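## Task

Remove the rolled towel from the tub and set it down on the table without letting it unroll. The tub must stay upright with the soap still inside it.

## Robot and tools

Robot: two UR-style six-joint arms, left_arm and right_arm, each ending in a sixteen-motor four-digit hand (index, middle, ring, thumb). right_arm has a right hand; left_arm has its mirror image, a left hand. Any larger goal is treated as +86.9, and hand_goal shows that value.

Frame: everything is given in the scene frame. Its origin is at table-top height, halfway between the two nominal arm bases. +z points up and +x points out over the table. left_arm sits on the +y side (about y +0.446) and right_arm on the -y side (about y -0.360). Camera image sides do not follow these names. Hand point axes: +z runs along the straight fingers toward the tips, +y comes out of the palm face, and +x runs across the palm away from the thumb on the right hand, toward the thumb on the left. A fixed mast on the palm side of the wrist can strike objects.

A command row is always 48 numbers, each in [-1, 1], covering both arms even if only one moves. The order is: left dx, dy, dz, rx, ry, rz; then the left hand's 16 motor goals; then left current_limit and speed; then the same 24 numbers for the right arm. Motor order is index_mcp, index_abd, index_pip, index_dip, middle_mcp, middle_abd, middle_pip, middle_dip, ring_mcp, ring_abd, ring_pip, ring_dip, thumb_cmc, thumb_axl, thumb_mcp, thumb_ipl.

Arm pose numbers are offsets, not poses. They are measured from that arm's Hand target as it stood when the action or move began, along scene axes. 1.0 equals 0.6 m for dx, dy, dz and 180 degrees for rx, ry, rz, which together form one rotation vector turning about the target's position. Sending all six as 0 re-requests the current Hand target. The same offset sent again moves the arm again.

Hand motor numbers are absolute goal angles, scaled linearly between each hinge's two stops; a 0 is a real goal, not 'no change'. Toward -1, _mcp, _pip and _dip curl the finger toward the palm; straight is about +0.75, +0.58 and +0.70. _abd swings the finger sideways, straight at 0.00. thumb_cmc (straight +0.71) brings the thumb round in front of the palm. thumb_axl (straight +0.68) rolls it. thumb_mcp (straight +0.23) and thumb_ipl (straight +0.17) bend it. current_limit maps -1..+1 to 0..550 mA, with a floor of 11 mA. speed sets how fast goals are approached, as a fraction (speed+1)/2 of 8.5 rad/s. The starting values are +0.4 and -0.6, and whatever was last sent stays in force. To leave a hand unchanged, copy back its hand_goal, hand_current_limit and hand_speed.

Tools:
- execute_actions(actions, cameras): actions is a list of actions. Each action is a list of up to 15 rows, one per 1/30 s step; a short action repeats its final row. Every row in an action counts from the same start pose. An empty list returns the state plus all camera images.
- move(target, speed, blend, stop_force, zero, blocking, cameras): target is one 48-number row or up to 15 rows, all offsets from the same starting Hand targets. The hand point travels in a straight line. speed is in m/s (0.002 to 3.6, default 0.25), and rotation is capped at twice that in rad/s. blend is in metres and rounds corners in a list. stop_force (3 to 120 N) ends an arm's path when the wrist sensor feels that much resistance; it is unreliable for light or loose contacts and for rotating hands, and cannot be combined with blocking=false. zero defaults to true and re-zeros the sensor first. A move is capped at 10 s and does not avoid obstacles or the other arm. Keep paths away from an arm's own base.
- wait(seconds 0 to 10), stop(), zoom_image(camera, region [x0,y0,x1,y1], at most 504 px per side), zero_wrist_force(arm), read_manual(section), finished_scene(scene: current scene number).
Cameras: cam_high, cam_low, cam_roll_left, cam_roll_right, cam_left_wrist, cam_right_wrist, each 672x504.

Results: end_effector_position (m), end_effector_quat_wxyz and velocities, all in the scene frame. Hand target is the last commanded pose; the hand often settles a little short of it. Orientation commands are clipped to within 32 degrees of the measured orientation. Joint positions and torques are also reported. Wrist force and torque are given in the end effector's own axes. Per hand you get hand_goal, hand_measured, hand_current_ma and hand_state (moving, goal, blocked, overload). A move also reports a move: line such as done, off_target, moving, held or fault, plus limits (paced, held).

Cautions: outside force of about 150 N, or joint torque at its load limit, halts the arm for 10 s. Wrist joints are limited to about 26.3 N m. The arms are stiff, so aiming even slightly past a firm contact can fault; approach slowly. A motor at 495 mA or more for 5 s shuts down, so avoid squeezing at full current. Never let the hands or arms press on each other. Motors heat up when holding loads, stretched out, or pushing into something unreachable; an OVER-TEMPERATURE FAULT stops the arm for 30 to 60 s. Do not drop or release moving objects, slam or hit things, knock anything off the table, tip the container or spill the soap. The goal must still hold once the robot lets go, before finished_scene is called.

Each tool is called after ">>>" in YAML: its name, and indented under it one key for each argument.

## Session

>>> execute_actions:
  actions: []

Scene clock: 0.00 s.
left_arm: end_effector_position=(+0.8180, +0.1392, +0.3739) hand_goal=(+0.754, +0.000, +0.576, +0.696, +0.754, +0.000, +0.576, +0.696, +0.754, +0.000, +0.576, +0.696, +0.714, +0.678, +0.226, +0.168) hand_measured=(+0.754, +0.000, +0.576, +0.696, +0.754, +0.000, +0.576, +0.696, +0.754, +0.000, +0.576, +0.696, +0.714, +0.678, +0.226, +0.168) hand_current_ma=(+0, +0, +0, +0, +0, +0, +0, +0, +0, +0, +0, +0, +0, +0, +0, +0) hand_state=(goal, goal, goal, goal, goal, goal, goal, goal, goal, goal, goal, goal, goal, goal, goal, goal) hand_current_limit=0.40 hand_speed=-0.60 end_effector_quat_wxyz=(+0.243, +0.560, +0.788, -0.079) | right_arm: end_effector_position=(+0.4403, -0.2025, +0.2711) hand_goal=(+0.754, +0.000, +0.576, +0.696, +0.754, +0.000, +0.576, +0.696, +0.754, +0.000, +0.576, +0.696, +0.714, +0.678, +0.226, +0.168) hand_measured=(+0.754, +0.000, +0.576, +0.696, +0.754, +0.000, +0.576, +0.696, +0.754, +0.000, +0.576, +0.696, +0.714, +0.678, +0.226, +0.168) hand_current_ma=(+0, +0, +0, +0, +0, +0, +0, +0, +0, +0, +0, +0, +0, +0, +0, +0) hand_state=(goal, goal, goal, goal, goal, goal, goal, goal, goal, goal, goal, goal, goal, goal, goal, goal) hand_current_limit=0.40 hand_speed=-0.60 end_effector_quat_wxyz=(+0.338, +0.856, -0.123, +0.370)
Joint positions: left_arm=[2.954 -2.313 -0.68 -1.328 1.225 -0.58] | right_arm=[0.608 -1.407 2.063 -2.402 -2.613 2.343]
Joint velocities: within noise
Joint torques (N m): no reading
Wrist force (N): no reading
Wrist torque (N m): no reading
Wrist force, peak (N): no reading
Hand target: left_arm +0.8180, +0.1392, +0.3739; +0.243, +0.560, +0.788, -0.079 | right_arm +0.4403, -0.2025, +0.2711; +0.338, +0.856, -0.123, +0.370

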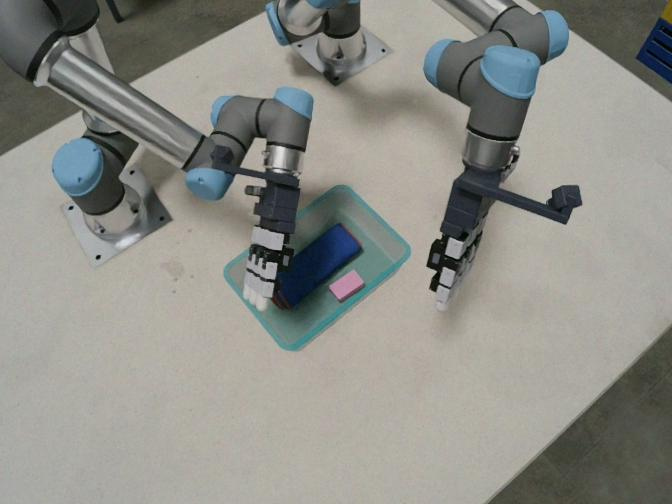

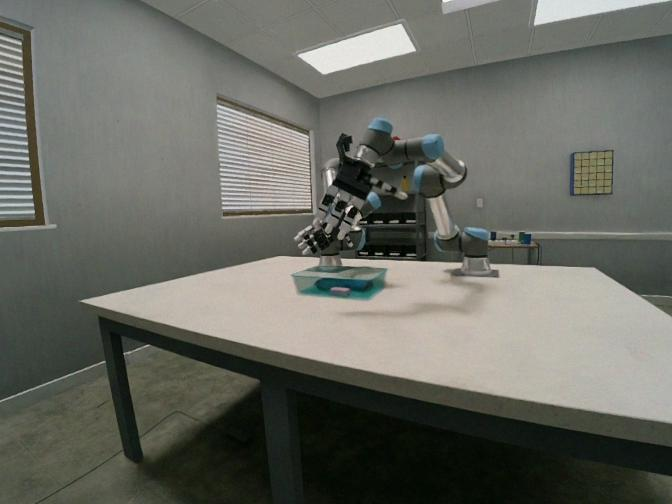

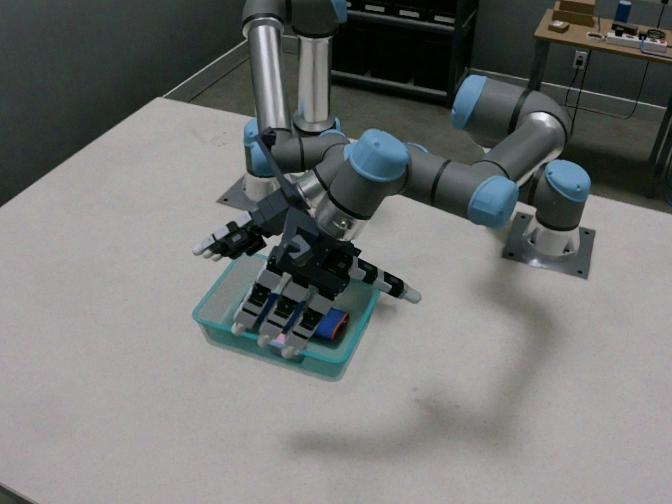

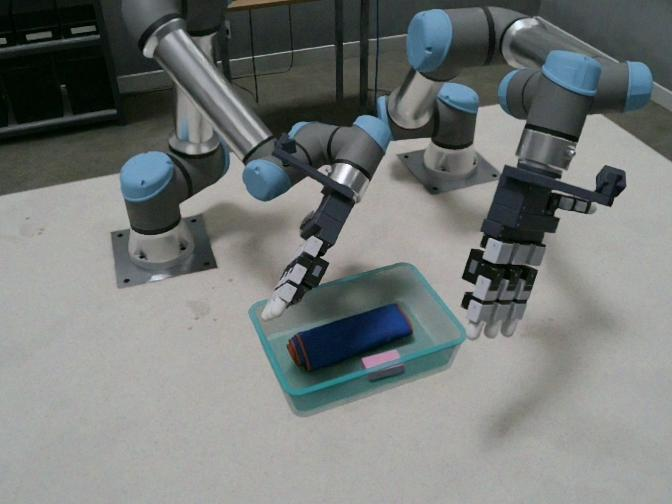

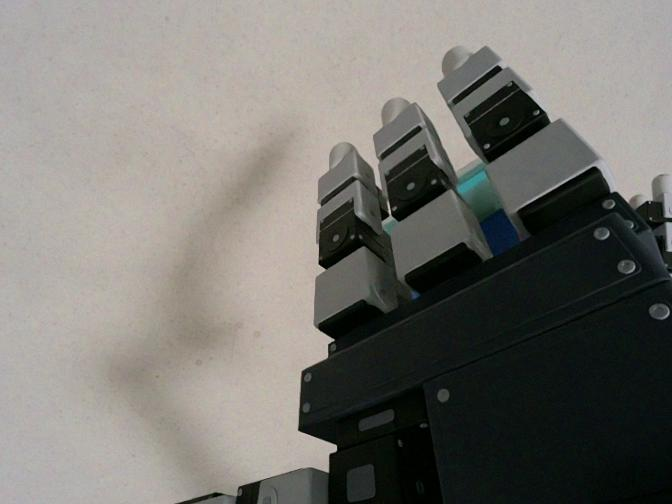

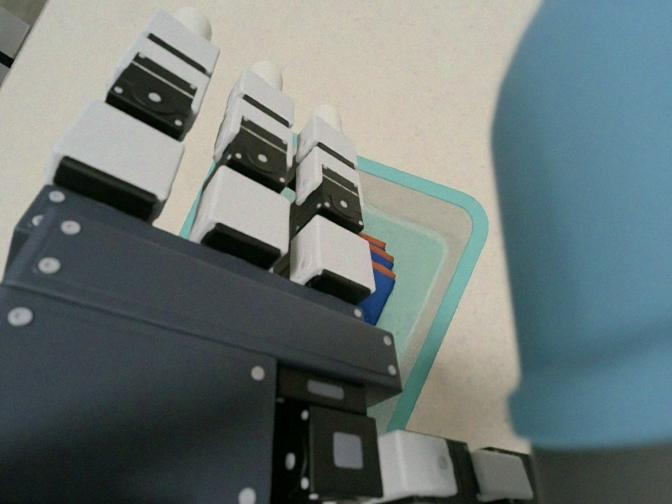

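>>> move:
  target: [0.035,0.91,0.05,0,0,0.192,0.754,0,0.576,0.696,0.754,0,0.576,0.696,0.754,0,0.576,0.696,0.714,0.678,0.226,0.168,0.4,-0.6,0.4655,-0.0665,0.248,0.2504,0.2223,0.022,0.754,0,0.576,0.696,0.754,0,0.576,0.696,0.754,0,0.576,0.696,0.714,0.678,0.226,0.168,0.4,-0.6]
  speed: 0.35
  cameras: ["cam_high","cam_roll_left","cam_roll_right","cam_right_wrist"]

>>> zoom_image:
  camera: "cam_right_wrist"
  region: [340, 0, 640, 260]

>>> zoom_image:
  camera: "cam_roll_right"
  region: [230, 230, 490, 430]

Scene clock: 3.80 s.
left_arm: end_effector_position=(+0.8390, +0.6852, +0.4039) hand_goal=(+0.754, +0.000, +0.576, +0.696, +0.754, +0.000, +0.576, +0.696, +0.754, +0.000, +0.576, +0.696, +0.714, +0.678, +0.226, +0.168) hand_measured=(+0.754, +0.000, +0.576, +0.696, +0.754, +0.000, +0.576, +0.696, +0.754, +0.000, +0.576, +0.696, +0.714, +0.678, +0.224, +0.168) hand_current_ma=(+0, +0, +0, +0, +0, +0, +0, +0, +0, +0, +0, +0, +0, +0, -1, +0) hand_state=(goal, goal, goal, goal, goal, goal, goal, goal, goal, goal, goal, goal, goal, goal, goal, goal) hand_current_limit=0.40 hand_speed=-0.60 end_effector_quat_wxyz=(+0.255, +0.301, +0.919, -0.004) | right_arm: end_effector_position=(+0.7195, -0.2424, +0.4198) hand_goal=(+0.754, +0.000, +0.576, +0.696, +0.754, +0.000, +0.576, +0.696, +0.754, +0.000, +0.576, +0.696, +0.714, +0.678, +0.226, +0.168) hand_measured=(+0.756, +0.000, +0.576, +0.696, +0.756, +0.000, +0.576, +0.696, +0.756, +0.000, +0.576, +0.696, +0.716, +0.678, +0.224, +0.168) hand_current_ma=(+1, +0, +1, +0, +1, +0, +1, +0, +1, +0, +1, +0, +2, -1, -3, +0) hand_state=(goal, goal, goal, goal, goal, goal, goal, goal, goal, goal, goal, goal, goal, goal, goal, goal) hand_current_limit=0.40 hand_speed=-0.60 end_effector_quat_wxyz=(+0.000, +0.995, -0.105, +0.000)
Joint positions: left_arm=[3.554 -2.338 -0.559 -1.424 1.226 -0.584] | right_arm=[0.109 -0.877 0.456 -1.149 -1.571 1.867]
Joint torques (N m): left_arm=[6.82 48.02 34.07 0.67 1.54 -2.05] | right_arm=[-12.06 -45.82 -32.81 -0.79 1.13 2.3]
Wrist force (N): left_arm=[0.1 0.2 -0.1] | right_arm=[0.2 -1.2 0.0]
Wrist torque (N m): left_arm=[0.05 -0.02 0.07] | right_arm=[-0.39 0.02 0.05]
Wrist force, peak (N): left_arm=[0.8 1.4 -0.5] | right_arm=[1.1 -0.8 -0.5]
Hand target: left_arm +0.8390, +0.6852, +0.4039; +0.255, +0.301, +0.919, -0.004 | right_arm +0.7196, -0.2424, +0.4199; +0.000, +0.995, -0.105, +0.000
Off the commanded pose: left_arm 0.000 m, 0 deg | right_arm 0.000 m, 0 deg.
move: done
Images, in order (width x height): cam_high 672x504, cam_roll_left 672x504, cam_roll_right 672x504, cam_right_wrist 672x504.

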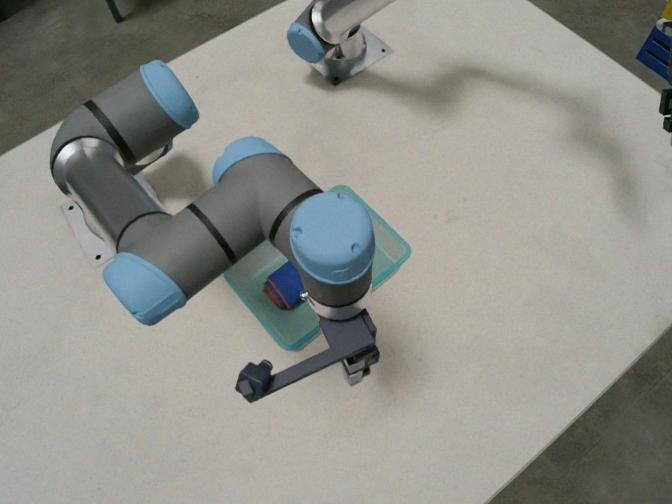

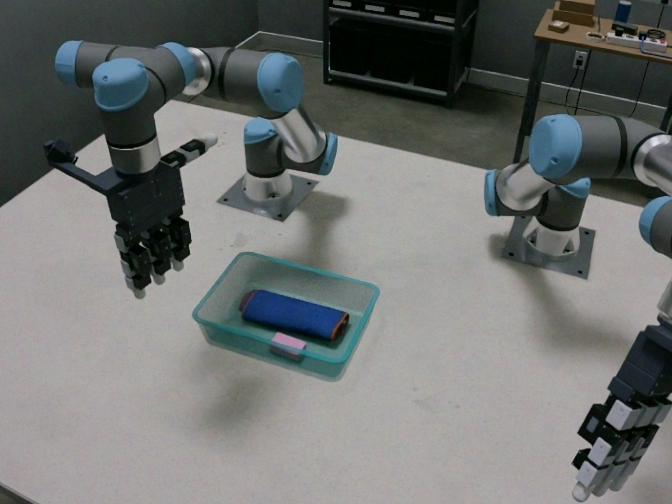

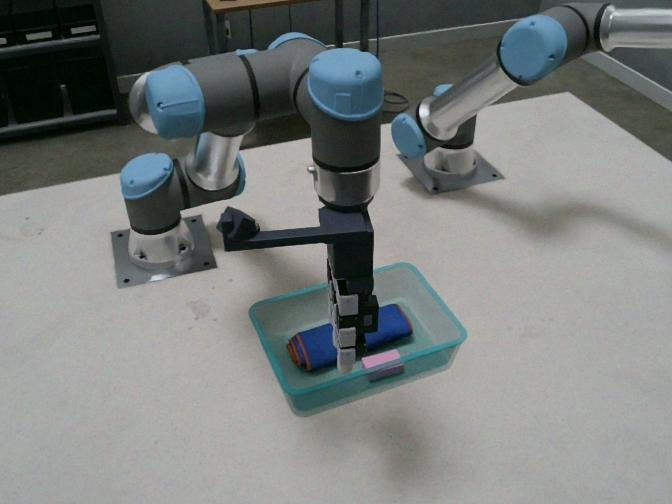

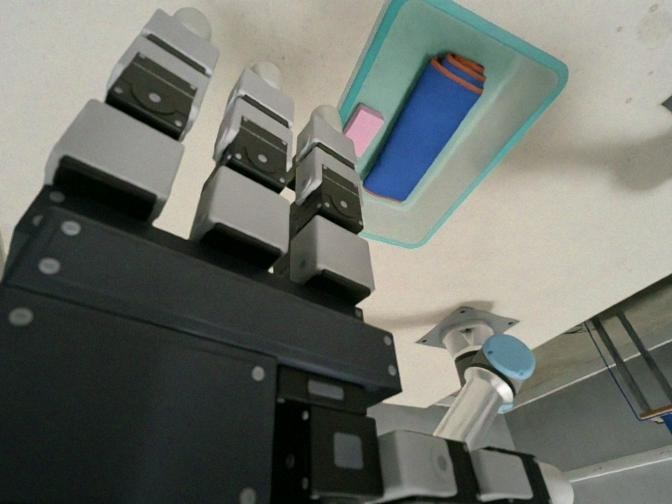

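Scaled by 1.680 from the camera's 672x504 image, which has a finer 960x720 frame.

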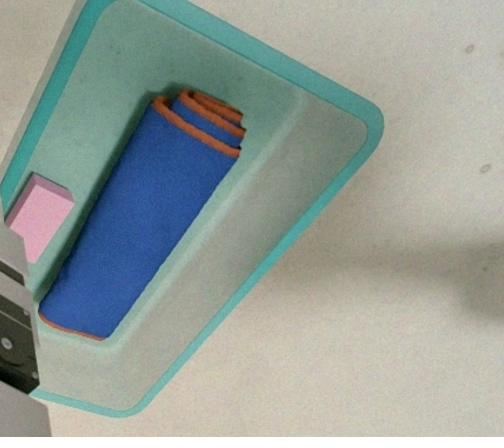

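Scaled by 1.938 from the camera's 672x504 image, which has a finer 960x720 frame.

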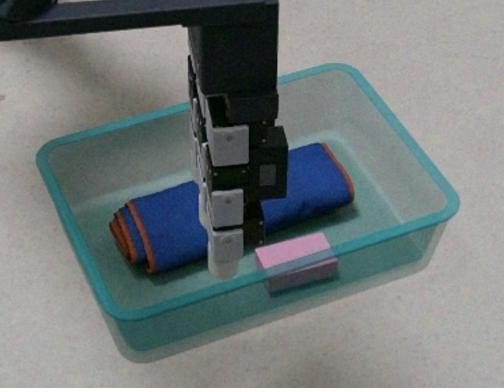

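>>> move:
  target: [0,0,0,0,0,0,0.754,0,0.576,0.696,0.754,0,0.576,0.696,0.754,0,0.576,0.696,0.714,0.678,0.226,0.168,0.4,-0.6,-0.390,0.1907,-0.2332,0,0,0.1056,0.754,0.2,0.576,0.696,-0.479,0,-0.6,-0.174,0.754,-0.2,0.576,0.696,0.714,0.678,0.226,0.168,0.4,-0.4]
  speed: 0.3
  cameras: ["cam_high","cam_roll_left","cam_roll_right","cam_right_wrist"]

>>> zoom_image:
  camera: "cam_right_wrist"
  region: [150, 0, 400, 160]

>>> zoom_image:
  camera: "cam_high"
  region: [210, 150, 430, 360]

Scene clock: 6.60 s.
left_arm: end_effector_position=(+0.8390, +0.6852, +0.4039) hand_goal=(+0.754, +0.000, +0.576, +0.696, +0.754, +0.000, +0.576, +0.696, +0.754, +0.000, +0.576, +0.696, +0.714, +0.678, +0.226, +0.168) hand_measured=(+0.754, +0.000, +0.576, +0.696, +0.754, +0.000, +0.576, +0.696, +0.754, +0.000, +0.576, +0.696, +0.714, +0.678, +0.224, +0.168) hand_current_ma=(+0, +0, +0, +0, +0, +0, +0, +0, +0, +0, +0, +0, +0, +0, -1, +0) hand_state=(goal, goal, goal, goal, goal, goal, goal, goal, goal, goal, goal, goal, goal, goal, goal, goal) hand_current_limit=0.40 hand_speed=-0.60 end_effector_quat_wxyz=(+0.255, +0.301, +0.919, -0.004) | right_arm: end_effector_position=(+0.4857, -0.1281, +0.2800) hand_goal=(+0.754, +0.200, +0.576, +0.696, -0.478, +0.000, -0.600, -0.174, +0.754, -0.200, +0.576, +0.696, +0.714, +0.678, +0.226, +0.168) hand_measured=(+0.754, +0.196, +0.576, +0.696, -0.462, +0.000, -0.596, -0.172, +0.754, -0.196, +0.576, +0.696, +0.716, +0.678, +0.224, +0.168) hand_current_ma=(+1, -5, +1, +0, +38, +0, +5, +3, +1, +4, +1, +0, +2, -1, -4, +0) hand_state=(goal, goal, goal, goal, goal, goal, goal, goal, goal, goal, goal, goal, goal, goal, goal, goal) hand_current_limit=0.40 hand_speed=-0.40 end_effector_quat_wxyz=(+0.000, +0.998, +0.061, +0.000)
Joint positions: left_arm=[3.554 -2.338 -0.559 -1.424 1.226 -0.584] | right_arm=[0.392 -1.444 1.635 -1.761 -1.571 1.819]
Joint torques (N m): left_arm=[5.34 48.93 35.45 0.93 1.43 -1.8] | right_arm=[12.23 -43.74 -17.17 -4.2 -1.9 2.49]
Wrist force (N): left_arm=[0.0 0.1 -0.2] | right_arm=[0.1 -0.9 -0.4]
Wrist torque (N m): left_arm=[0.05 -0.01 0.07] | right_arm=[-0.26 0.04 0.06]
Wrist force, peak (N): left_arm=[0.3 0.3 -0.4] | right_arm=[-1.0 -1.8 0.5]
Hand target: left_arm +0.8390, +0.6852, +0.4039; +0.255, +0.301, +0.919, -0.004 | right_arm +0.4856, -0.1280, +0.2799; +0.000, +0.998, +0.061, +0.000
Off the commanded pose: left_arm 0.000 m, 0 deg | right_arm 0.000 m, 0 deg.
move: done
Images, in order (width x height): cam_high 672x504, cam_roll_left 672x504, cam_roll_right 672x504, cam_right_wrist 672x504.

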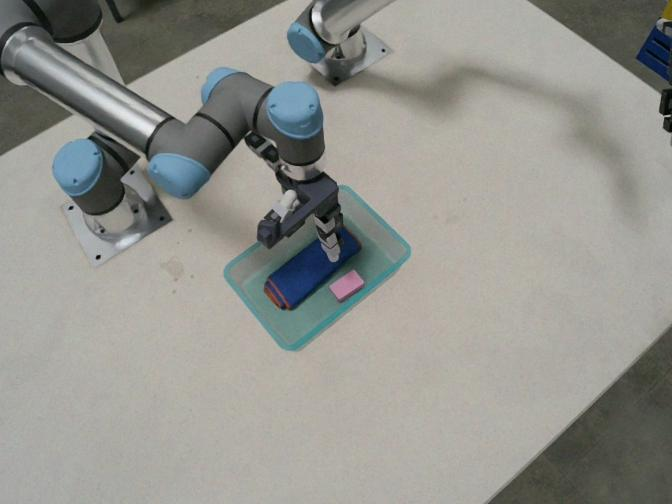

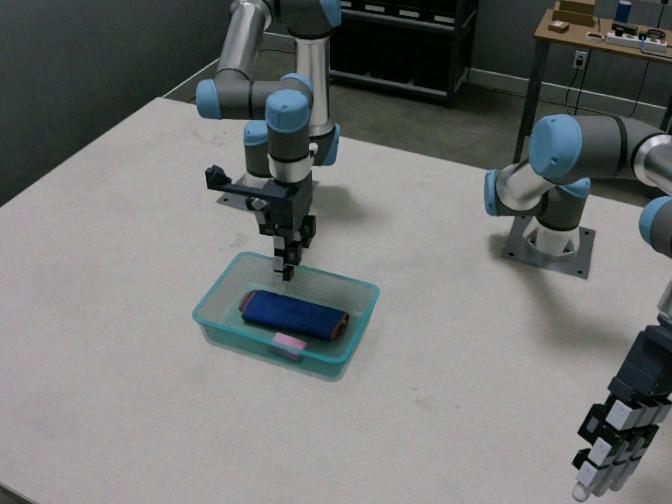

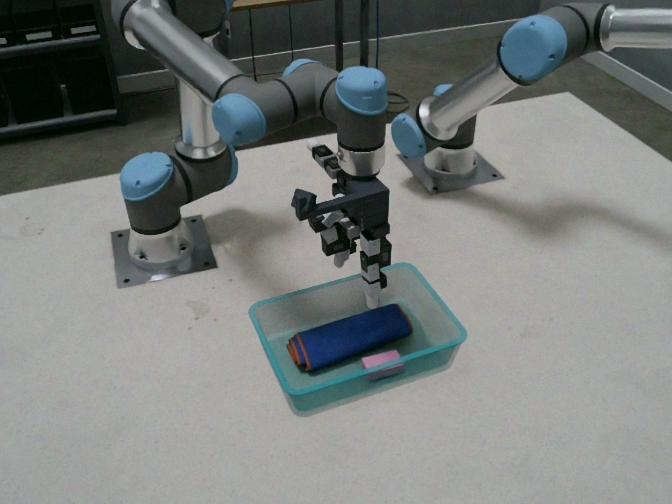

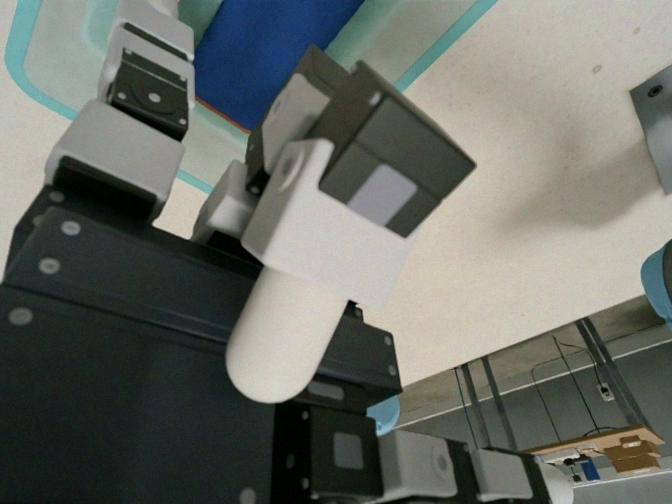

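Scaled by 2.016 from the camera's 672x504 image, which has a finer 960x720 frame.

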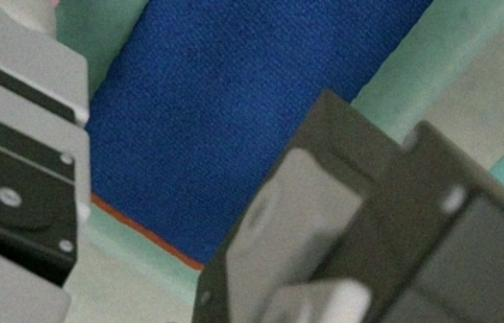

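Scaled by 2.291 from the camera's 672x504 image, which has a finer 960x720 frame.

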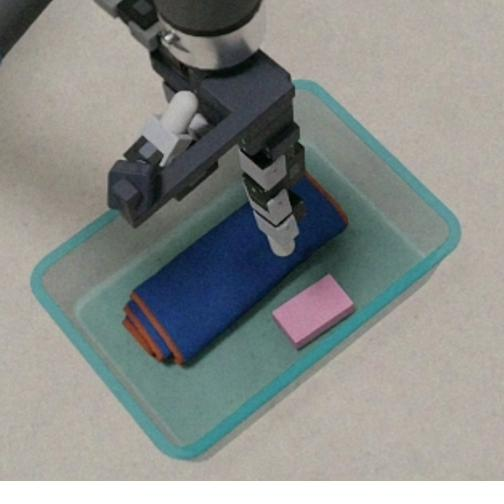

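>>> move:
  target: [0,0,0,0,0,0,0.754,0,0.576,0.696,0.754,0,0.576,0.696,0.754,0,0.576,0.696,0.714,0.678,0.226,0.168,0.4,-0.6,0,-0.027,-0.125,0,0,0,0.754,0.2,0.576,0.696,-0.479,0,-0.6,-0.174,0.754,-0.15,0.576,0.696,0.714,0.678,0.226,0.168,0.4,-0.4]
  speed: 0.15

>>> move:
  target: [0,0,0,0,0,0,0.754,0,0.576,0.696,0.754,0,0.576,0.696,0.754,0,0.576,0.696,0.714,0.678,0.226,0.168,0.4,-0.6,0,0,-0.115,0,0,0,0.754,0.2,0.576,0.696,-0.479,0,-0.6,-0.174,0.754,-0.15,0.576,0.696,0.714,0.678,0.226,0.168,0.4,-0.4]
  speed: 0.05
  stop_force: 5
  cameras: ["cam_high","cam_roll_left","cam_roll_right","cam_right_wrist"]

>>> zoom_image:
  camera: "cam_high"
  region: [210, 150, 430, 360]

>>> zoom_image:
  camera: "cam_roll_right"
  region: [230, 230, 490, 430]

Scene clock: 8.70 s.
left_arm: end_effector_position=(+0.8390, +0.6852, +0.4039) hand_goal=(+0.754, +0.000, +0.576, +0.696, +0.754, +0.000, +0.576, +0.696, +0.754, +0.000, +0.576, +0.696, +0.714, +0.678, +0.226, +0.168) hand_measured=(+0.754, +0.000, +0.576, +0.696, +0.754, +0.000, +0.576, +0.696, +0.754, +0.000, +0.576, +0.696, +0.714, +0.678, +0.224, +0.168) hand_current_ma=(+0, +0, +0, +0, +0, +0, +0, +0, +0, +0, +0, +0, +0, +0, -1, +0) hand_state=(goal, goal, goal, goal, goal, goal, goal, goal, goal, goal, goal, goal, goal, goal, goal, goal) hand_current_limit=0.40 hand_speed=-0.60 end_effector_quat_wxyz=(+0.255, +0.301, +0.919, -0.004) | right_arm: end_effector_position=(+0.4855, -0.1442, +0.2051) hand_goal=(+0.754, +0.200, +0.576, +0.696, -0.478, +0.000, -0.600, -0.174, +0.754, -0.150, +0.576, +0.696, +0.714, +0.678, +0.226, +0.168) hand_measured=(+0.754, +0.196, +0.576, +0.696, -0.462, +0.000, -0.596, -0.172, +0.754, -0.152, +0.576, +0.696, +0.716, +0.678, +0.224, +0.168) hand_current_ma=(+1, -5, +1, +0, +37, +0, +5, +3, +1, -2, +1, +0, +2, -1, -4, +0) hand_state=(goal, goal, goal, goal, goal, goal, goal, goal, goal, goal, goal, goal, goal, goal, goal, goal) hand_current_limit=0.40 hand_speed=-0.40 end_effector_quat_wxyz=(+0.000, +0.998, +0.061, +0.000)
Joint positions: left_arm=[3.554 -2.338 -0.559 -1.424 1.226 -0.584] | right_arm=[0.364 -1.415 1.801 -1.956 -1.571 1.791]
Joint torques (N m): left_arm=[6.27 48.5 34.47 0.53 1.48 -1.53] | right_arm=[-11.93 -22.45 -18.24 -4.47 -0.21 -2.31]
Wrist force (N): left_arm=[0.2 0.2 -0.3] | right_arm=[0.0 -1.1 -0.3]
Wrist torque (N m): left_arm=[0.06 -0.03 0.08] | right_arm=[-0.30 0.04 0.20]
Wrist force, peak (N): left_arm=[0.1 0.2 -0.6] | right_arm=[0.1 -1.1 -1.3]
Hand target: left_arm +0.8390, +0.6852, +0.4039; +0.255, +0.301, +0.919, -0.004 | right_arm +0.4856, -0.1442, +0.2049; +0.000, +0.998, +0.061, +0.000
Off the commanded pose: left_arm 0.000 m, 0 deg | right_arm 0.000 m, 0 deg.
move: done

Scene clock: 11.17 s.
left_arm: end_effector_position=(+0.8390, +0.6852, +0.4039) hand_goal=(+0.754, +0.000, +0.576, +0.696, +0.754, +0.000, +0.576, +0.696, +0.754, +0.000, +0.576, +0.696, +0.714, +0.678, +0.226, +0.168) hand_measured=(+0.754, +0.000, +0.576, +0.696, +0.754, +0.000, +0.576, +0.696, +0.754, +0.000, +0.576, +0.696, +0.714, +0.678, +0.224, +0.168) hand_current_ma=(+0, +0, +0, +0, +0, +0, +0, +0, +0, +0, +0, +0, +0, +0, -1, +0) hand_state=(goal, goal, goal, goal, goal, goal, goal, goal, goal, goal, goal, goal, goal, goal, goal, goal) hand_current_limit=0.40 hand_speed=-0.60 end_effector_quat_wxyz=(+0.255, +0.301, +0.919, -0.004) | right_arm: end_effector_position=(+0.4854, -0.1443, +0.1482) hand_goal=(+0.754, +0.200, +0.576, +0.696, -0.478, +0.000, -0.600, -0.174, +0.754, -0.150, +0.576, +0.696, +0.714, +0.678, +0.226, +0.168) hand_measured=(+0.754, +0.196, +0.576, +0.696, -0.462, +0.000, -0.596, -0.172, +0.754, -0.152, +0.576, +0.696, +0.716, +0.678, +0.224, +0.168) hand_current_ma=(+1, -5, +1, +0, +36, +0, +5, +3, +0, -2, +1, +0, +2, -1, -4, +0) hand_state=(goal, goal, goal, goal, goal, goal, goal, goal, goal, goal, goal, goal, goal, goal, goal, goal) hand_current_limit=0.40 hand_speed=-0.40 end_effector_quat_wxyz=(+0.000, +0.998, +0.061, +0.000)
Joint positions: left_arm=[3.554 -2.338 -0.559 -1.424 1.226 -0.584] | right_arm=[0.364 -1.353 1.887 -2.104 -1.571 1.791]
Joint torques (N m): left_arm=[4.35 48.65 35.5 0.68 1.35 -1.44] | right_arm=[-5.37 -40.26 -27.87 -0.02 0.59 -2.23]
Wrist force (N): left_arm=[0.0 0.1 -0.3] | right_arm=[-0.1 -1.3 -5.1]
Wrist torque (N m): left_arm=[0.05 -0.01 0.07] | right_arm=[0.10 0.34 0.16]
Wrist force, peak (N): left_arm=[0.4 0.2 -0.5] | right_arm=[-4.1 0.1 -19.2]
Hand target: left_arm +0.8390, +0.6852, +0.4039; +0.255, +0.301, +0.919, -0.004 | right_arm +0.4854, -0.1443, +0.1482; +0.000, +0.998, +0.061, +0.000 (not the last commanded pose)
Off the commanded pose: left_arm 0.000 m, 0 deg | right_arm 0.012 m, 0 deg.
move: contact (right_arm)
Images, in order (width x height): cam_high 672x504, cam_roll_left 672x504, cam_roll_right 672x504, cam_right_wrist 672x504.

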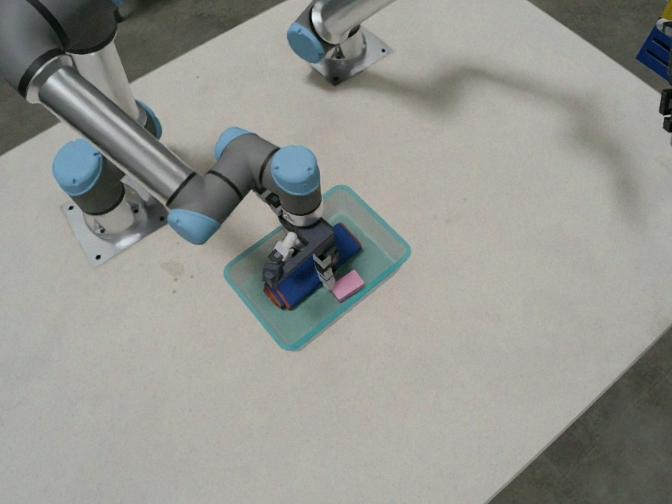

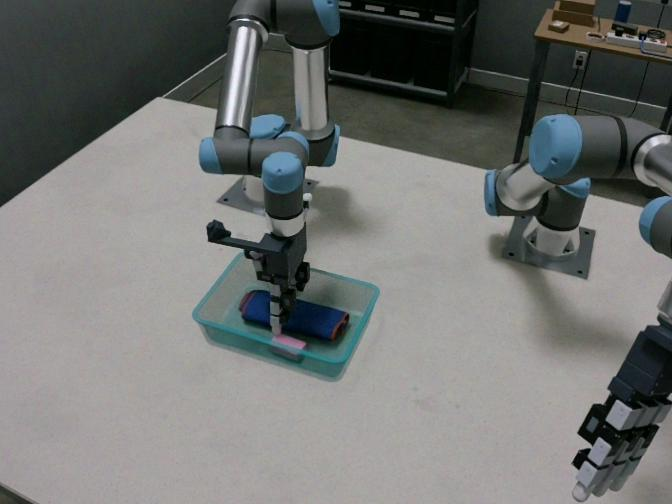

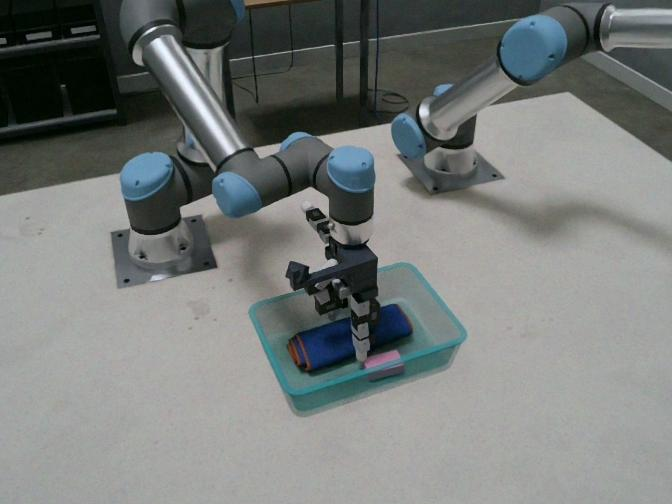

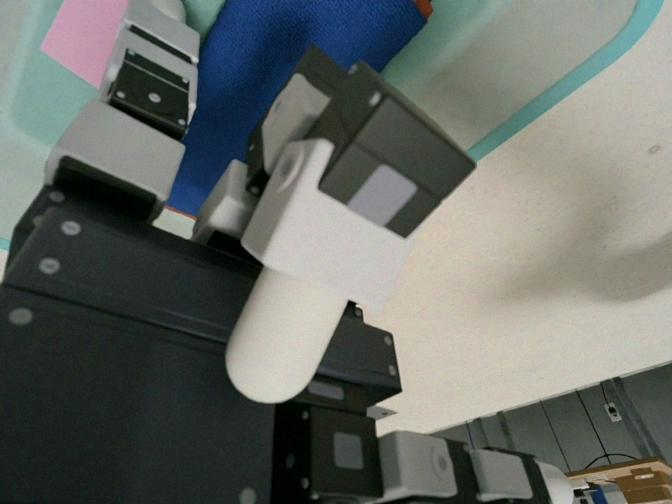

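Scaled by 2.291 from the camera's 672x504 image, which has a finer 960x720 frame.

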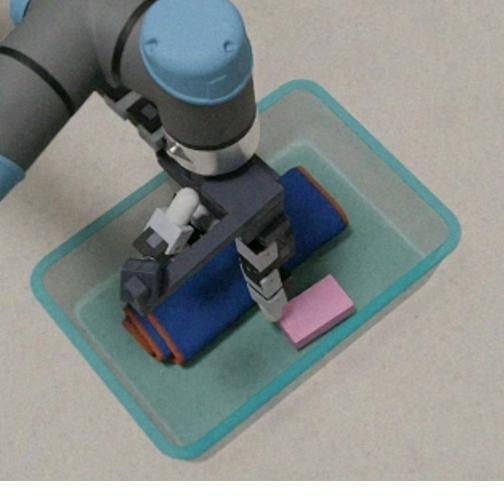

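Scaled by 1.938 from the camera's 672x504 image, which has a finer 960x720 frame.

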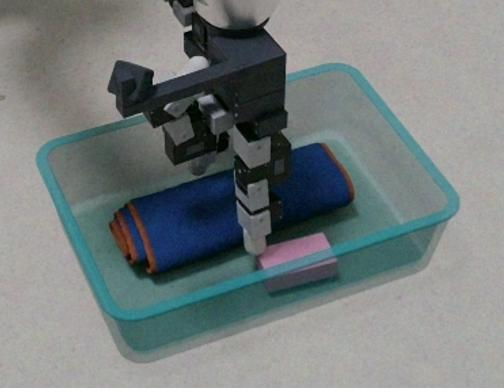

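>>> move:
  target:
    - [0,0,0,0,0,0,0.754,0,0.576,0.696,0.754,0,0.576,0.696,0.754,0,0.576,0.696,0.714,0.678,0.226,0.168,0.4,-0.6,0,0,0.04,0,0,0,0.754,0.2,0.576,0.696,-0.479,0,-0.6,-0.174,0.754,-0.15,0.576,0.696,0.714,0.678,0.226,0.168,0.4,-0.4]
    - [0,0,0,0,0,0,0.754,0,0.576,0.696,0.754,0,0.576,0.696,0.754,0,0.576,0.696,0.714,0.678,0.226,0.168,0.4,-0.6,0.003,-0.0225,0.04,0,0,0,0.754,0.2,0.576,0.696,-0.479,0,-0.6,-0.174,0.754,-0.15,0.576,0.696,0.714,0.678,0.226,0.168,0.4,-0.4]
  speed: 0.08

>>> move:
  target: [0,0,0,0,0,0,0.754,0,0.576,0.696,0.754,0,0.576,0.696,0.754,0,0.576,0.696,0.714,0.678,0.226,0.168,0.4,-0.6,0,0,-0.06,0,0,0,0.754,0.2,0.576,0.696,-0.479,0,-0.6,-0.174,0.754,-0.15,0.576,0.696,0.714,0.678,0.226,0.168,0.4,-0.4]
  speed: 0.03
  stop_force: 4
  cameras: ["cam_high","cam_roll_left","cam_roll_right","cam_right_wrist"]

>>> zoom_image:
  camera: "cam_high"
  region: [210, 150, 430, 360]

>>> zoom_image:
  camera: "cam_roll_right"
  region: [230, 230, 490, 430]

Scene clock: 14.37 s.
left_arm: end_effector_position=(+0.8390, +0.6852, +0.4039) hand_goal=(+0.754, +0.000, +0.576, +0.696, +0.754, +0.000, +0.576, +0.696, +0.754, +0.000, +0.576, +0.696, +0.714, +0.678, +0.226, +0.168) hand_measured=(+0.754, +0.000, +0.576, +0.696, +0.754, +0.000, +0.576, +0.696, +0.754, +0.000, +0.576, +0.696, +0.714, +0.678, +0.224, +0.168) hand_current_ma=(+0, +0, +0, +0, +0, +0, +0, +0, +0, +0, +0, +0, +0, +0, -1, +0) hand_state=(goal, goal, goal, goal, goal, goal, goal, goal, goal, goal, goal, goal, goal, goal, goal, goal) hand_current_limit=0.40 hand_speed=-0.60 end_effector_quat_wxyz=(+0.255, +0.301, +0.919, -0.004) | right_arm: end_effector_position=(+0.4872, -0.1575, +0.1722) hand_goal=(+0.754, +0.200, +0.576, +0.696, -0.478, +0.000, -0.600, -0.174, +0.754, -0.150, +0.576, +0.696, +0.714, +0.678, +0.226, +0.168) hand_measured=(+0.754, +0.196, +0.576, +0.696, -0.462, +0.000, -0.596, -0.172, +0.756, -0.152, +0.578, +0.696, +0.716, +0.678, +0.224, +0.168) hand_current_ma=(+1, -5, +1, +0, +36, +0, +5, +3, +1, -2, +1, +0, +2, -1, -4, +0) hand_state=(goal, goal, goal, goal, goal, goal, goal, goal, goal, goal, goal, goal, goal, goal, goal, goal) hand_current_limit=0.40 hand_speed=-0.40 end_effector_quat_wxyz=(+0.000, +0.998, +0.061, +0.000)
Joint positions: left_arm=[3.554 -2.338 -0.559 -1.424 1.226 -0.584] | right_arm=[0.339 -1.395 1.869 -2.044 -1.571 1.766]
Joint torques (N m): left_arm=[4.53 49.75 34.23 0.6 1.54 -1.1] | right_arm=[-10.07 -41.67 -17.41 -4.72 -0.08 -2.44]
Wrist force (N): left_arm=[0.2 0.0 -0.3] | right_arm=[0.3 -1.1 -0.2]
Wrist torque (N m): left_arm=[0.04 -0.04 0.09] | right_arm=[-0.28 -0.01 0.21]
Wrist force, peak (N): left_arm=[0.1 0.3 -0.6] | right_arm=[-0.1 -1.3 -5.3]
Hand target: left_arm +0.8390, +0.6852, +0.4039; +0.255, +0.301, +0.919, -0.004 | right_arm +0.4872, -0.1578, +0.1722; +0.000, +0.998, +0.061, +0.000
Off the commanded pose: left_arm 0.000 m, 0 deg | right_arm 0.000 m, 0 deg.
move: done

Scene clock: 16.70 s.
left_arm: end_effector_position=(+0.8390, +0.6852, +0.4039) hand_goal=(+0.754, +0.000, +0.576, +0.696, +0.754, +0.000, +0.576, +0.696, +0.754, +0.000, +0.576, +0.696, +0.714, +0.678, +0.226, +0.168) hand_measured=(+0.754, +0.000, +0.576, +0.696, +0.754, +0.000, +0.576, +0.696, +0.754, +0.000, +0.576, +0.696, +0.714, +0.678, +0.224, +0.168) hand_current_ma=(+0, +0, +0, +0, +0, +0, +0, +0, +0, +0, +0, +0, +0, +0, -1, +0) hand_state=(goal, goal, goal, goal, goal, goal, goal, goal, goal, goal, goal, goal, goal, goal, goal, goal) hand_current_limit=0.40 hand_speed=-0.60 end_effector_quat_wxyz=(+0.255, +0.301, +0.919, -0.004) | right_arm: end_effector_position=(+0.4872, -0.1578, +0.1362) hand_goal=(+0.754, +0.200, +0.576, +0.696, -0.478, +0.000, -0.600, -0.174, +0.754, -0.150, +0.576, +0.696, +0.714, +0.678, +0.226, +0.168) hand_measured=(+0.754, +0.196, +0.576, +0.696, -0.462, +0.000, -0.596, -0.172, +0.756, -0.152, +0.578, +0.696, +0.716, +0.678, +0.224, +0.168) hand_current_ma=(+1, -3, +1, +0, +36, +0, +5, +3, +1, -2, +1, +0, +2, -1, -4, +0) hand_state=(goal, goal, goal, goal, goal, goal, goal, goal, goal, goal, goal, goal, goal, goal, goal, goal) hand_current_limit=0.40 hand_speed=-0.40 end_effector_quat_wxyz=(+0.000, +0.998, +0.061, +0.000)
Joint positions: left_arm=[3.554 -2.338 -0.559 -1.424 1.226 -0.584] | right_arm=[0.339 -1.35 1.92 -2.139 -1.571 1.766]
Joint torques (N m): left_arm=[3.06 48.33 34.17 0.77 1.31 -0.88] | right_arm=[-7.77 -23.24 -13.27 -4.31 -0.55 -1.88]
Wrist force (N): left_arm=[0.2 0.0 -0.3] | right_arm=[0.3 -1.3 -0.6]
Wrist torque (N m): left_arm=[0.04 -0.04 0.09] | right_arm=[-0.30 -0.01 0.18]
Wrist force, peak (N): left_arm=[0.2 0.4 -0.5] | right_arm=[0.4 -1.3 -0.7]
Hand target: left_arm +0.8390, +0.6852, +0.4039; +0.255, +0.301, +0.919, -0.004 | right_arm +0.4872, -0.1578, +0.1362; +0.000, +0.998, +0.061, +0.000
Off the commanded pose: left_arm 0.000 m, 0 deg | right_arm 0.000 m, 0 deg.
move: done
Images, in order (width x height): cam_high 672x504, cam_roll_left 672x504, cam_roll_right 672x504, cam_right_wrist 672x504.

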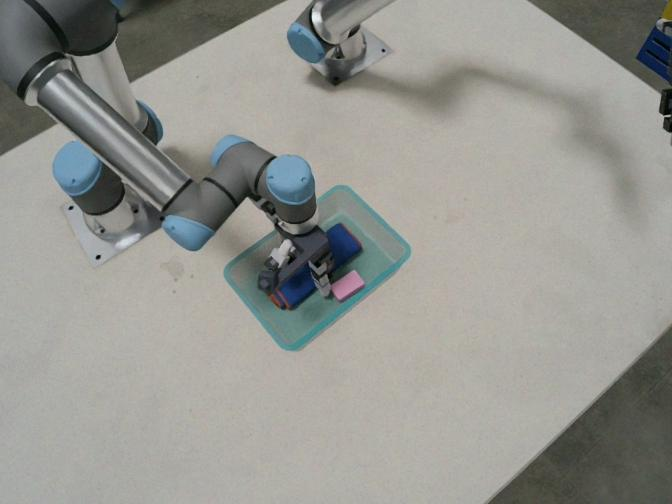

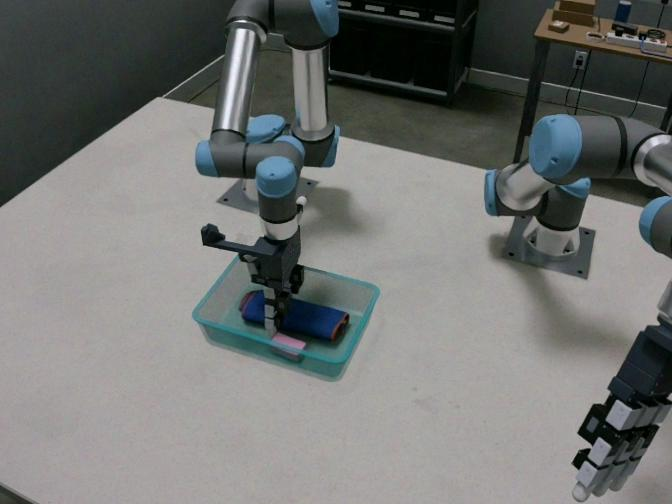

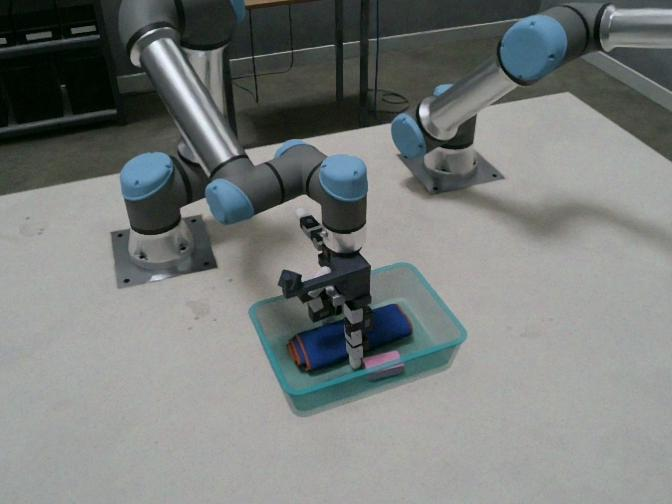

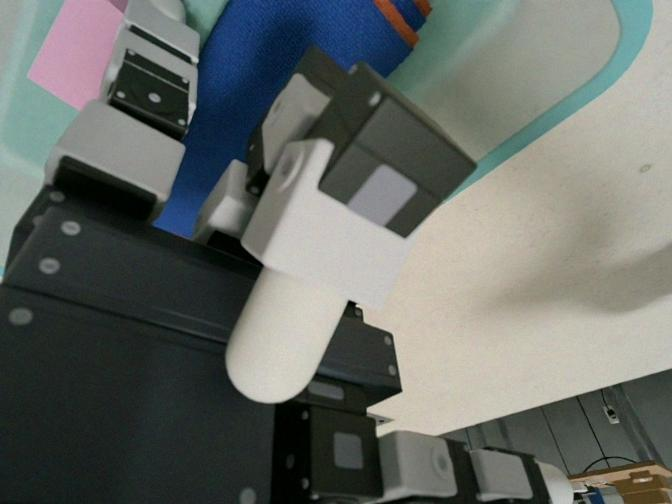

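Scaled by 2.291 from the camera's 672x504 image, which has a finer 960x720 frame.

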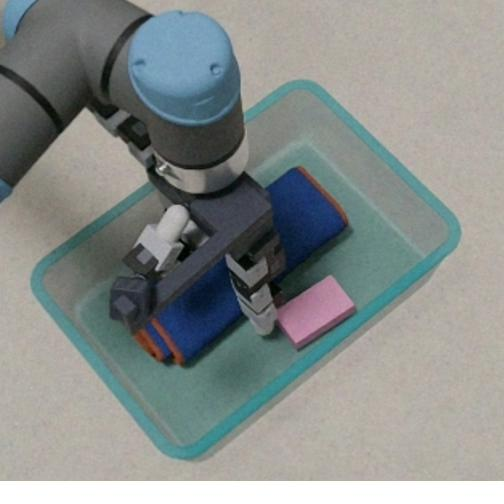

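Scaled by 1.938 from the camera's 672x504 image, which has a finer 960x720 frame.

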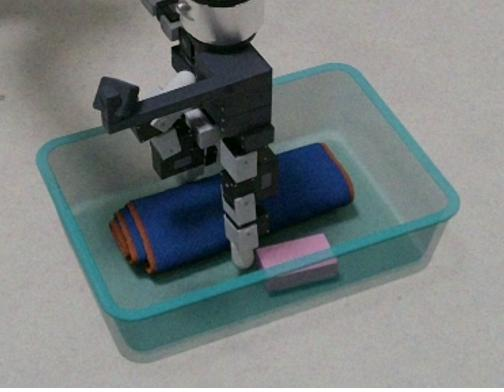

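>>> move:
  target: [0,0,0,0,0,0,0.754,0,0.576,0.696,0.754,0,0.576,0.696,0.754,0,0.576,0.696,0.714,0.678,0.226,0.168,0.4,-0.6,0,0,0,0,0,0,0.754,-0.3,0.576,0.696,-0.479,0,-0.6,-0.174,0.754,0.3,0.576,0.696,0.714,0.678,0.226,0.168,0.55,-0.8]

>>> move:
  target: [0,0,0,0,0,0,0.754,0,0.576,0.696,0.754,0,0.576,0.696,0.754,0,0.576,0.696,0.714,0.678,0.226,0.168,0.4,-0.6,0,0,0.075,0,0,0,0.754,-0.3,0.576,0.696,-0.479,0,-0.6,-0.174,0.754,0.3,0.576,0.696,0.714,0.678,0.226,0.168,0.55,-0.8]
  speed: 0.07
  cameras: ["cam_high","cam_roll_left","cam_roll_right","cam_right_wrist"]

>>> zoom_image:
  camera: "cam_roll_right"
  region: [230, 230, 490, 430]

>>> zoom_image:
  camera: "cam_roll_left"
  region: [180, 220, 400, 400]

Scene clock: 17.60 s.
left_arm: end_effector_position=(+0.8390, +0.6852, +0.4039) hand_goal=(+0.754, +0.000, +0.576, +0.696, +0.754, +0.000, +0.576, +0.696, +0.754, +0.000, +0.576, +0.696, +0.714, +0.678, +0.226, +0.168) hand_measured=(+0.754, +0.000, +0.576, +0.696, +0.754, +0.000, +0.576, +0.696, +0.754, +0.000, +0.576, +0.696, +0.714, +0.678, +0.224, +0.168) hand_current_ma=(+0, +0, +0, +0, +0, +0, +0, +0, +0, +0, +0, +0, +0, +0, -1, +0) hand_state=(goal, goal, goal, goal, goal, goal, goal, goal, goal, goal, goal, goal, goal, goal, goal, goal) hand_current_limit=0.40 hand_speed=-0.60 end_effector_quat_wxyz=(+0.255, +0.301, +0.919, -0.004) | right_arm: end_effector_position=(+0.4873, -0.1578, +0.1362) hand_goal=(+0.754, -0.300, +0.576, +0.696, -0.478, +0.000, -0.600, -0.174, +0.754, +0.300, +0.576, +0.696, +0.714, +0.678, +0.226, +0.168) hand_measured=(+0.754, -0.110, +0.576, +0.696, -0.462, +0.000, -0.596, -0.172, +0.754, +0.142, +0.578, +0.696, +0.716, +0.678, +0.224, +0.168) hand_current_ma=(-1, +426, +1, +0, +36, +0, +5, +3, +0, -426, +1, +0, +2, -1, -4, +0) hand_state=(goal, blocked, goal, goal, goal, goal, goal, goal, goal, moving, goal, goal, goal, goal, goal, goal) hand_current_limit=0.55 hand_speed=-0.80 end_effector_quat_wxyz=(+0.000, +0.998, +0.061, +0.000)
Joint positions: left_arm=[3.554 -2.338 -0.559 -1.424 1.226 -0.584] | right_arm=[0.339 -1.35 1.92 -2.139 -1.571 1.766]
Joint torques (N m): left_arm=[2.92 48.81 34.04 0.84 1.25 -0.85] | right_arm=[-4.4 -24.9 -13.1 -3.1 -1.24 -1.54]
Wrist force (N): left_arm=[0.2 0.1 -0.4] | right_arm=[0.4 -1.6 -2.9]
Wrist torque (N m): left_arm=[0.06 -0.03 0.09] | right_arm=[-0.12 0.10 0.19]
Wrist force, peak (N): left_arm=[0.2 0.0 -0.5] | right_arm=[0.3 -1.3 -3.7]
Hand target: left_arm +0.8390, +0.6852, +0.4039; +0.255, +0.301, +0.919, -0.004 | right_arm +0.4872, -0.1578, +0.1362; +0.000, +0.998, +0.061, +0.000
Off the commanded pose: left_arm 0.000 m, 0 deg | right_arm 0.000 m, 0 deg.
move: done

Scene clock: 18.83 s.
left_arm: end_effector_position=(+0.8390, +0.6852, +0.4039) hand_goal=(+0.754, +0.000, +0.576, +0.696, +0.754, +0.000, +0.576, +0.696, +0.754, +0.000, +0.576, +0.696, +0.714, +0.678, +0.226, +0.168) hand_measured=(+0.754, +0.000, +0.576, +0.696, +0.754, +0.000, +0.576, +0.696, +0.754, +0.000, +0.576, +0.696, +0.714, +0.678, +0.224, +0.168) hand_current_ma=(+0, +0, +0, +0, +0, +0, +0, +0, +0, +0, +0, +0, +0, +0, -1, +0) hand_state=(goal, goal, goal, goal, goal, goal, goal, goal, goal, goal, goal, goal, goal, goal, goal, goal) hand_current_limit=0.40 hand_speed=-0.60 end_effector_quat_wxyz=(+0.255, +0.301, +0.919, -0.004) | right_arm: end_effector_position=(+0.4872, -0.1578, +0.1810) hand_goal=(+0.754, -0.300, +0.576, +0.696, -0.478, +0.000, -0.600, -0.174, +0.754, +0.300, +0.576, +0.696, +0.714, +0.678, +0.226, +0.168) hand_measured=(+0.754, -0.122, +0.576, +0.696, -0.462, +0.000, -0.596, -0.172, +0.752, +0.166, +0.576, +0.696, +0.716, +0.678, +0.224, +0.168) hand_current_ma=(-1, +426, +1, +0, +36, +0, +5, +3, -2, -426, +0, +0, +2, -1, -4, +0) hand_state=(goal, blocked, goal, goal, goal, goal, goal, goal, goal, blocked, goal, goal, goal, goal, goal, goal) hand_current_limit=0.55 hand_speed=-0.80 end_effector_quat_wxyz=(+0.000, +0.998, +0.061, +0.000)
Joint positions: left_arm=[3.554 -2.338 -0.559 -1.424 1.226 -0.584] | right_arm=[0.339 -1.405 1.856 -2.021 -1.571 1.766]
Joint torques (N m): left_arm=[2.5 48.75 35.09 0.88 1.43 -1.02] | right_arm=[6.56 -41.3 -28.9 -0.79 0.76 -0.67]
Wrist force (N): left_arm=[0.3 0.1 -0.4] | right_arm=[0.2 -1.3 0.2]
Wrist torque (N m): left_arm=[0.07 -0.04 0.09] | right_arm=[-0.35 0.00 0.20]
Wrist force, peak (N): left_arm=[-0.1 0.3 -0.5] | right_arm=[0.7 -1.4 -2.8]
Hand target: left_arm +0.8390, +0.6852, +0.4039; +0.255, +0.301, +0.919, -0.004 | right_arm +0.4872, -0.1578, +0.1812; +0.000, +0.998, +0.061, +0.000
Off the commanded pose: left_arm 0.000 m, 0 deg | right_arm 0.000 m, 0 deg.
move: done
Images, in order (width x height): cam_high 672x504, cam_roll_left 672x504, cam_roll_right 672x504, cam_right_wrist 672x504.

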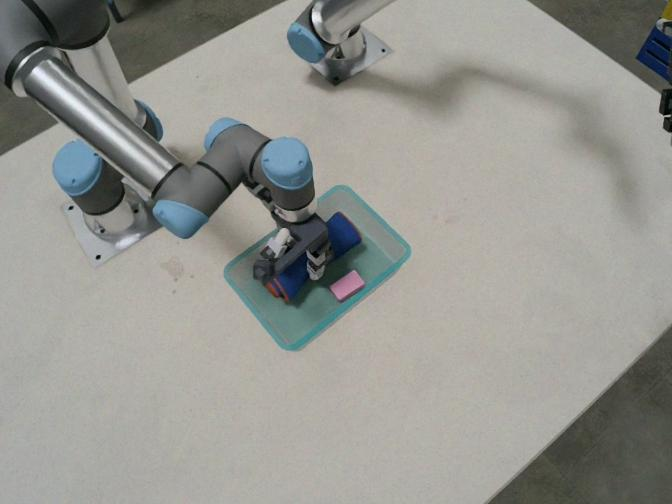

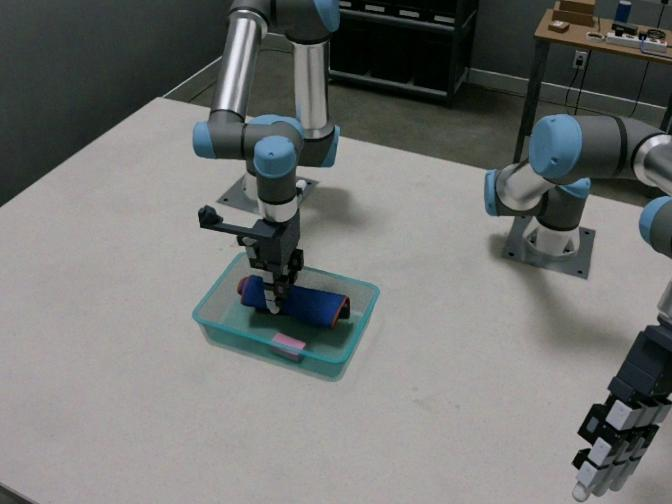

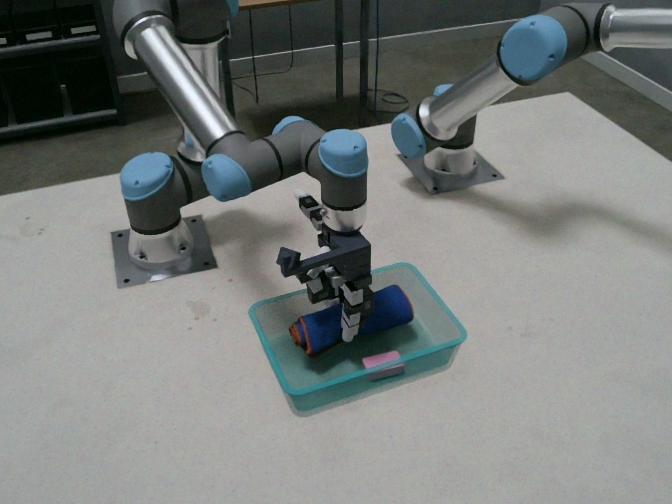

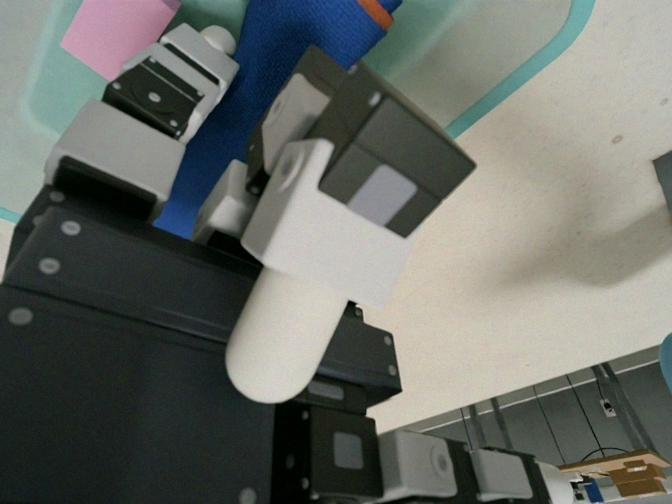

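Scaled by 1.938 from the camera's 672x504 image, which has a finer 960x720 frame.

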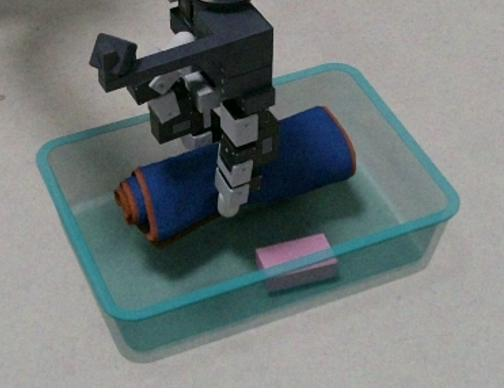

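Scaled by 2.291 from the camera's 672x504 image, which has a finer 960x720 frame.

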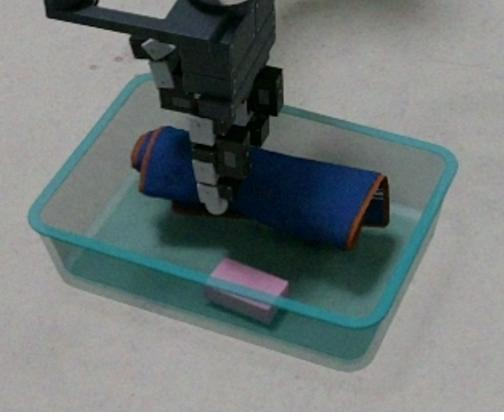

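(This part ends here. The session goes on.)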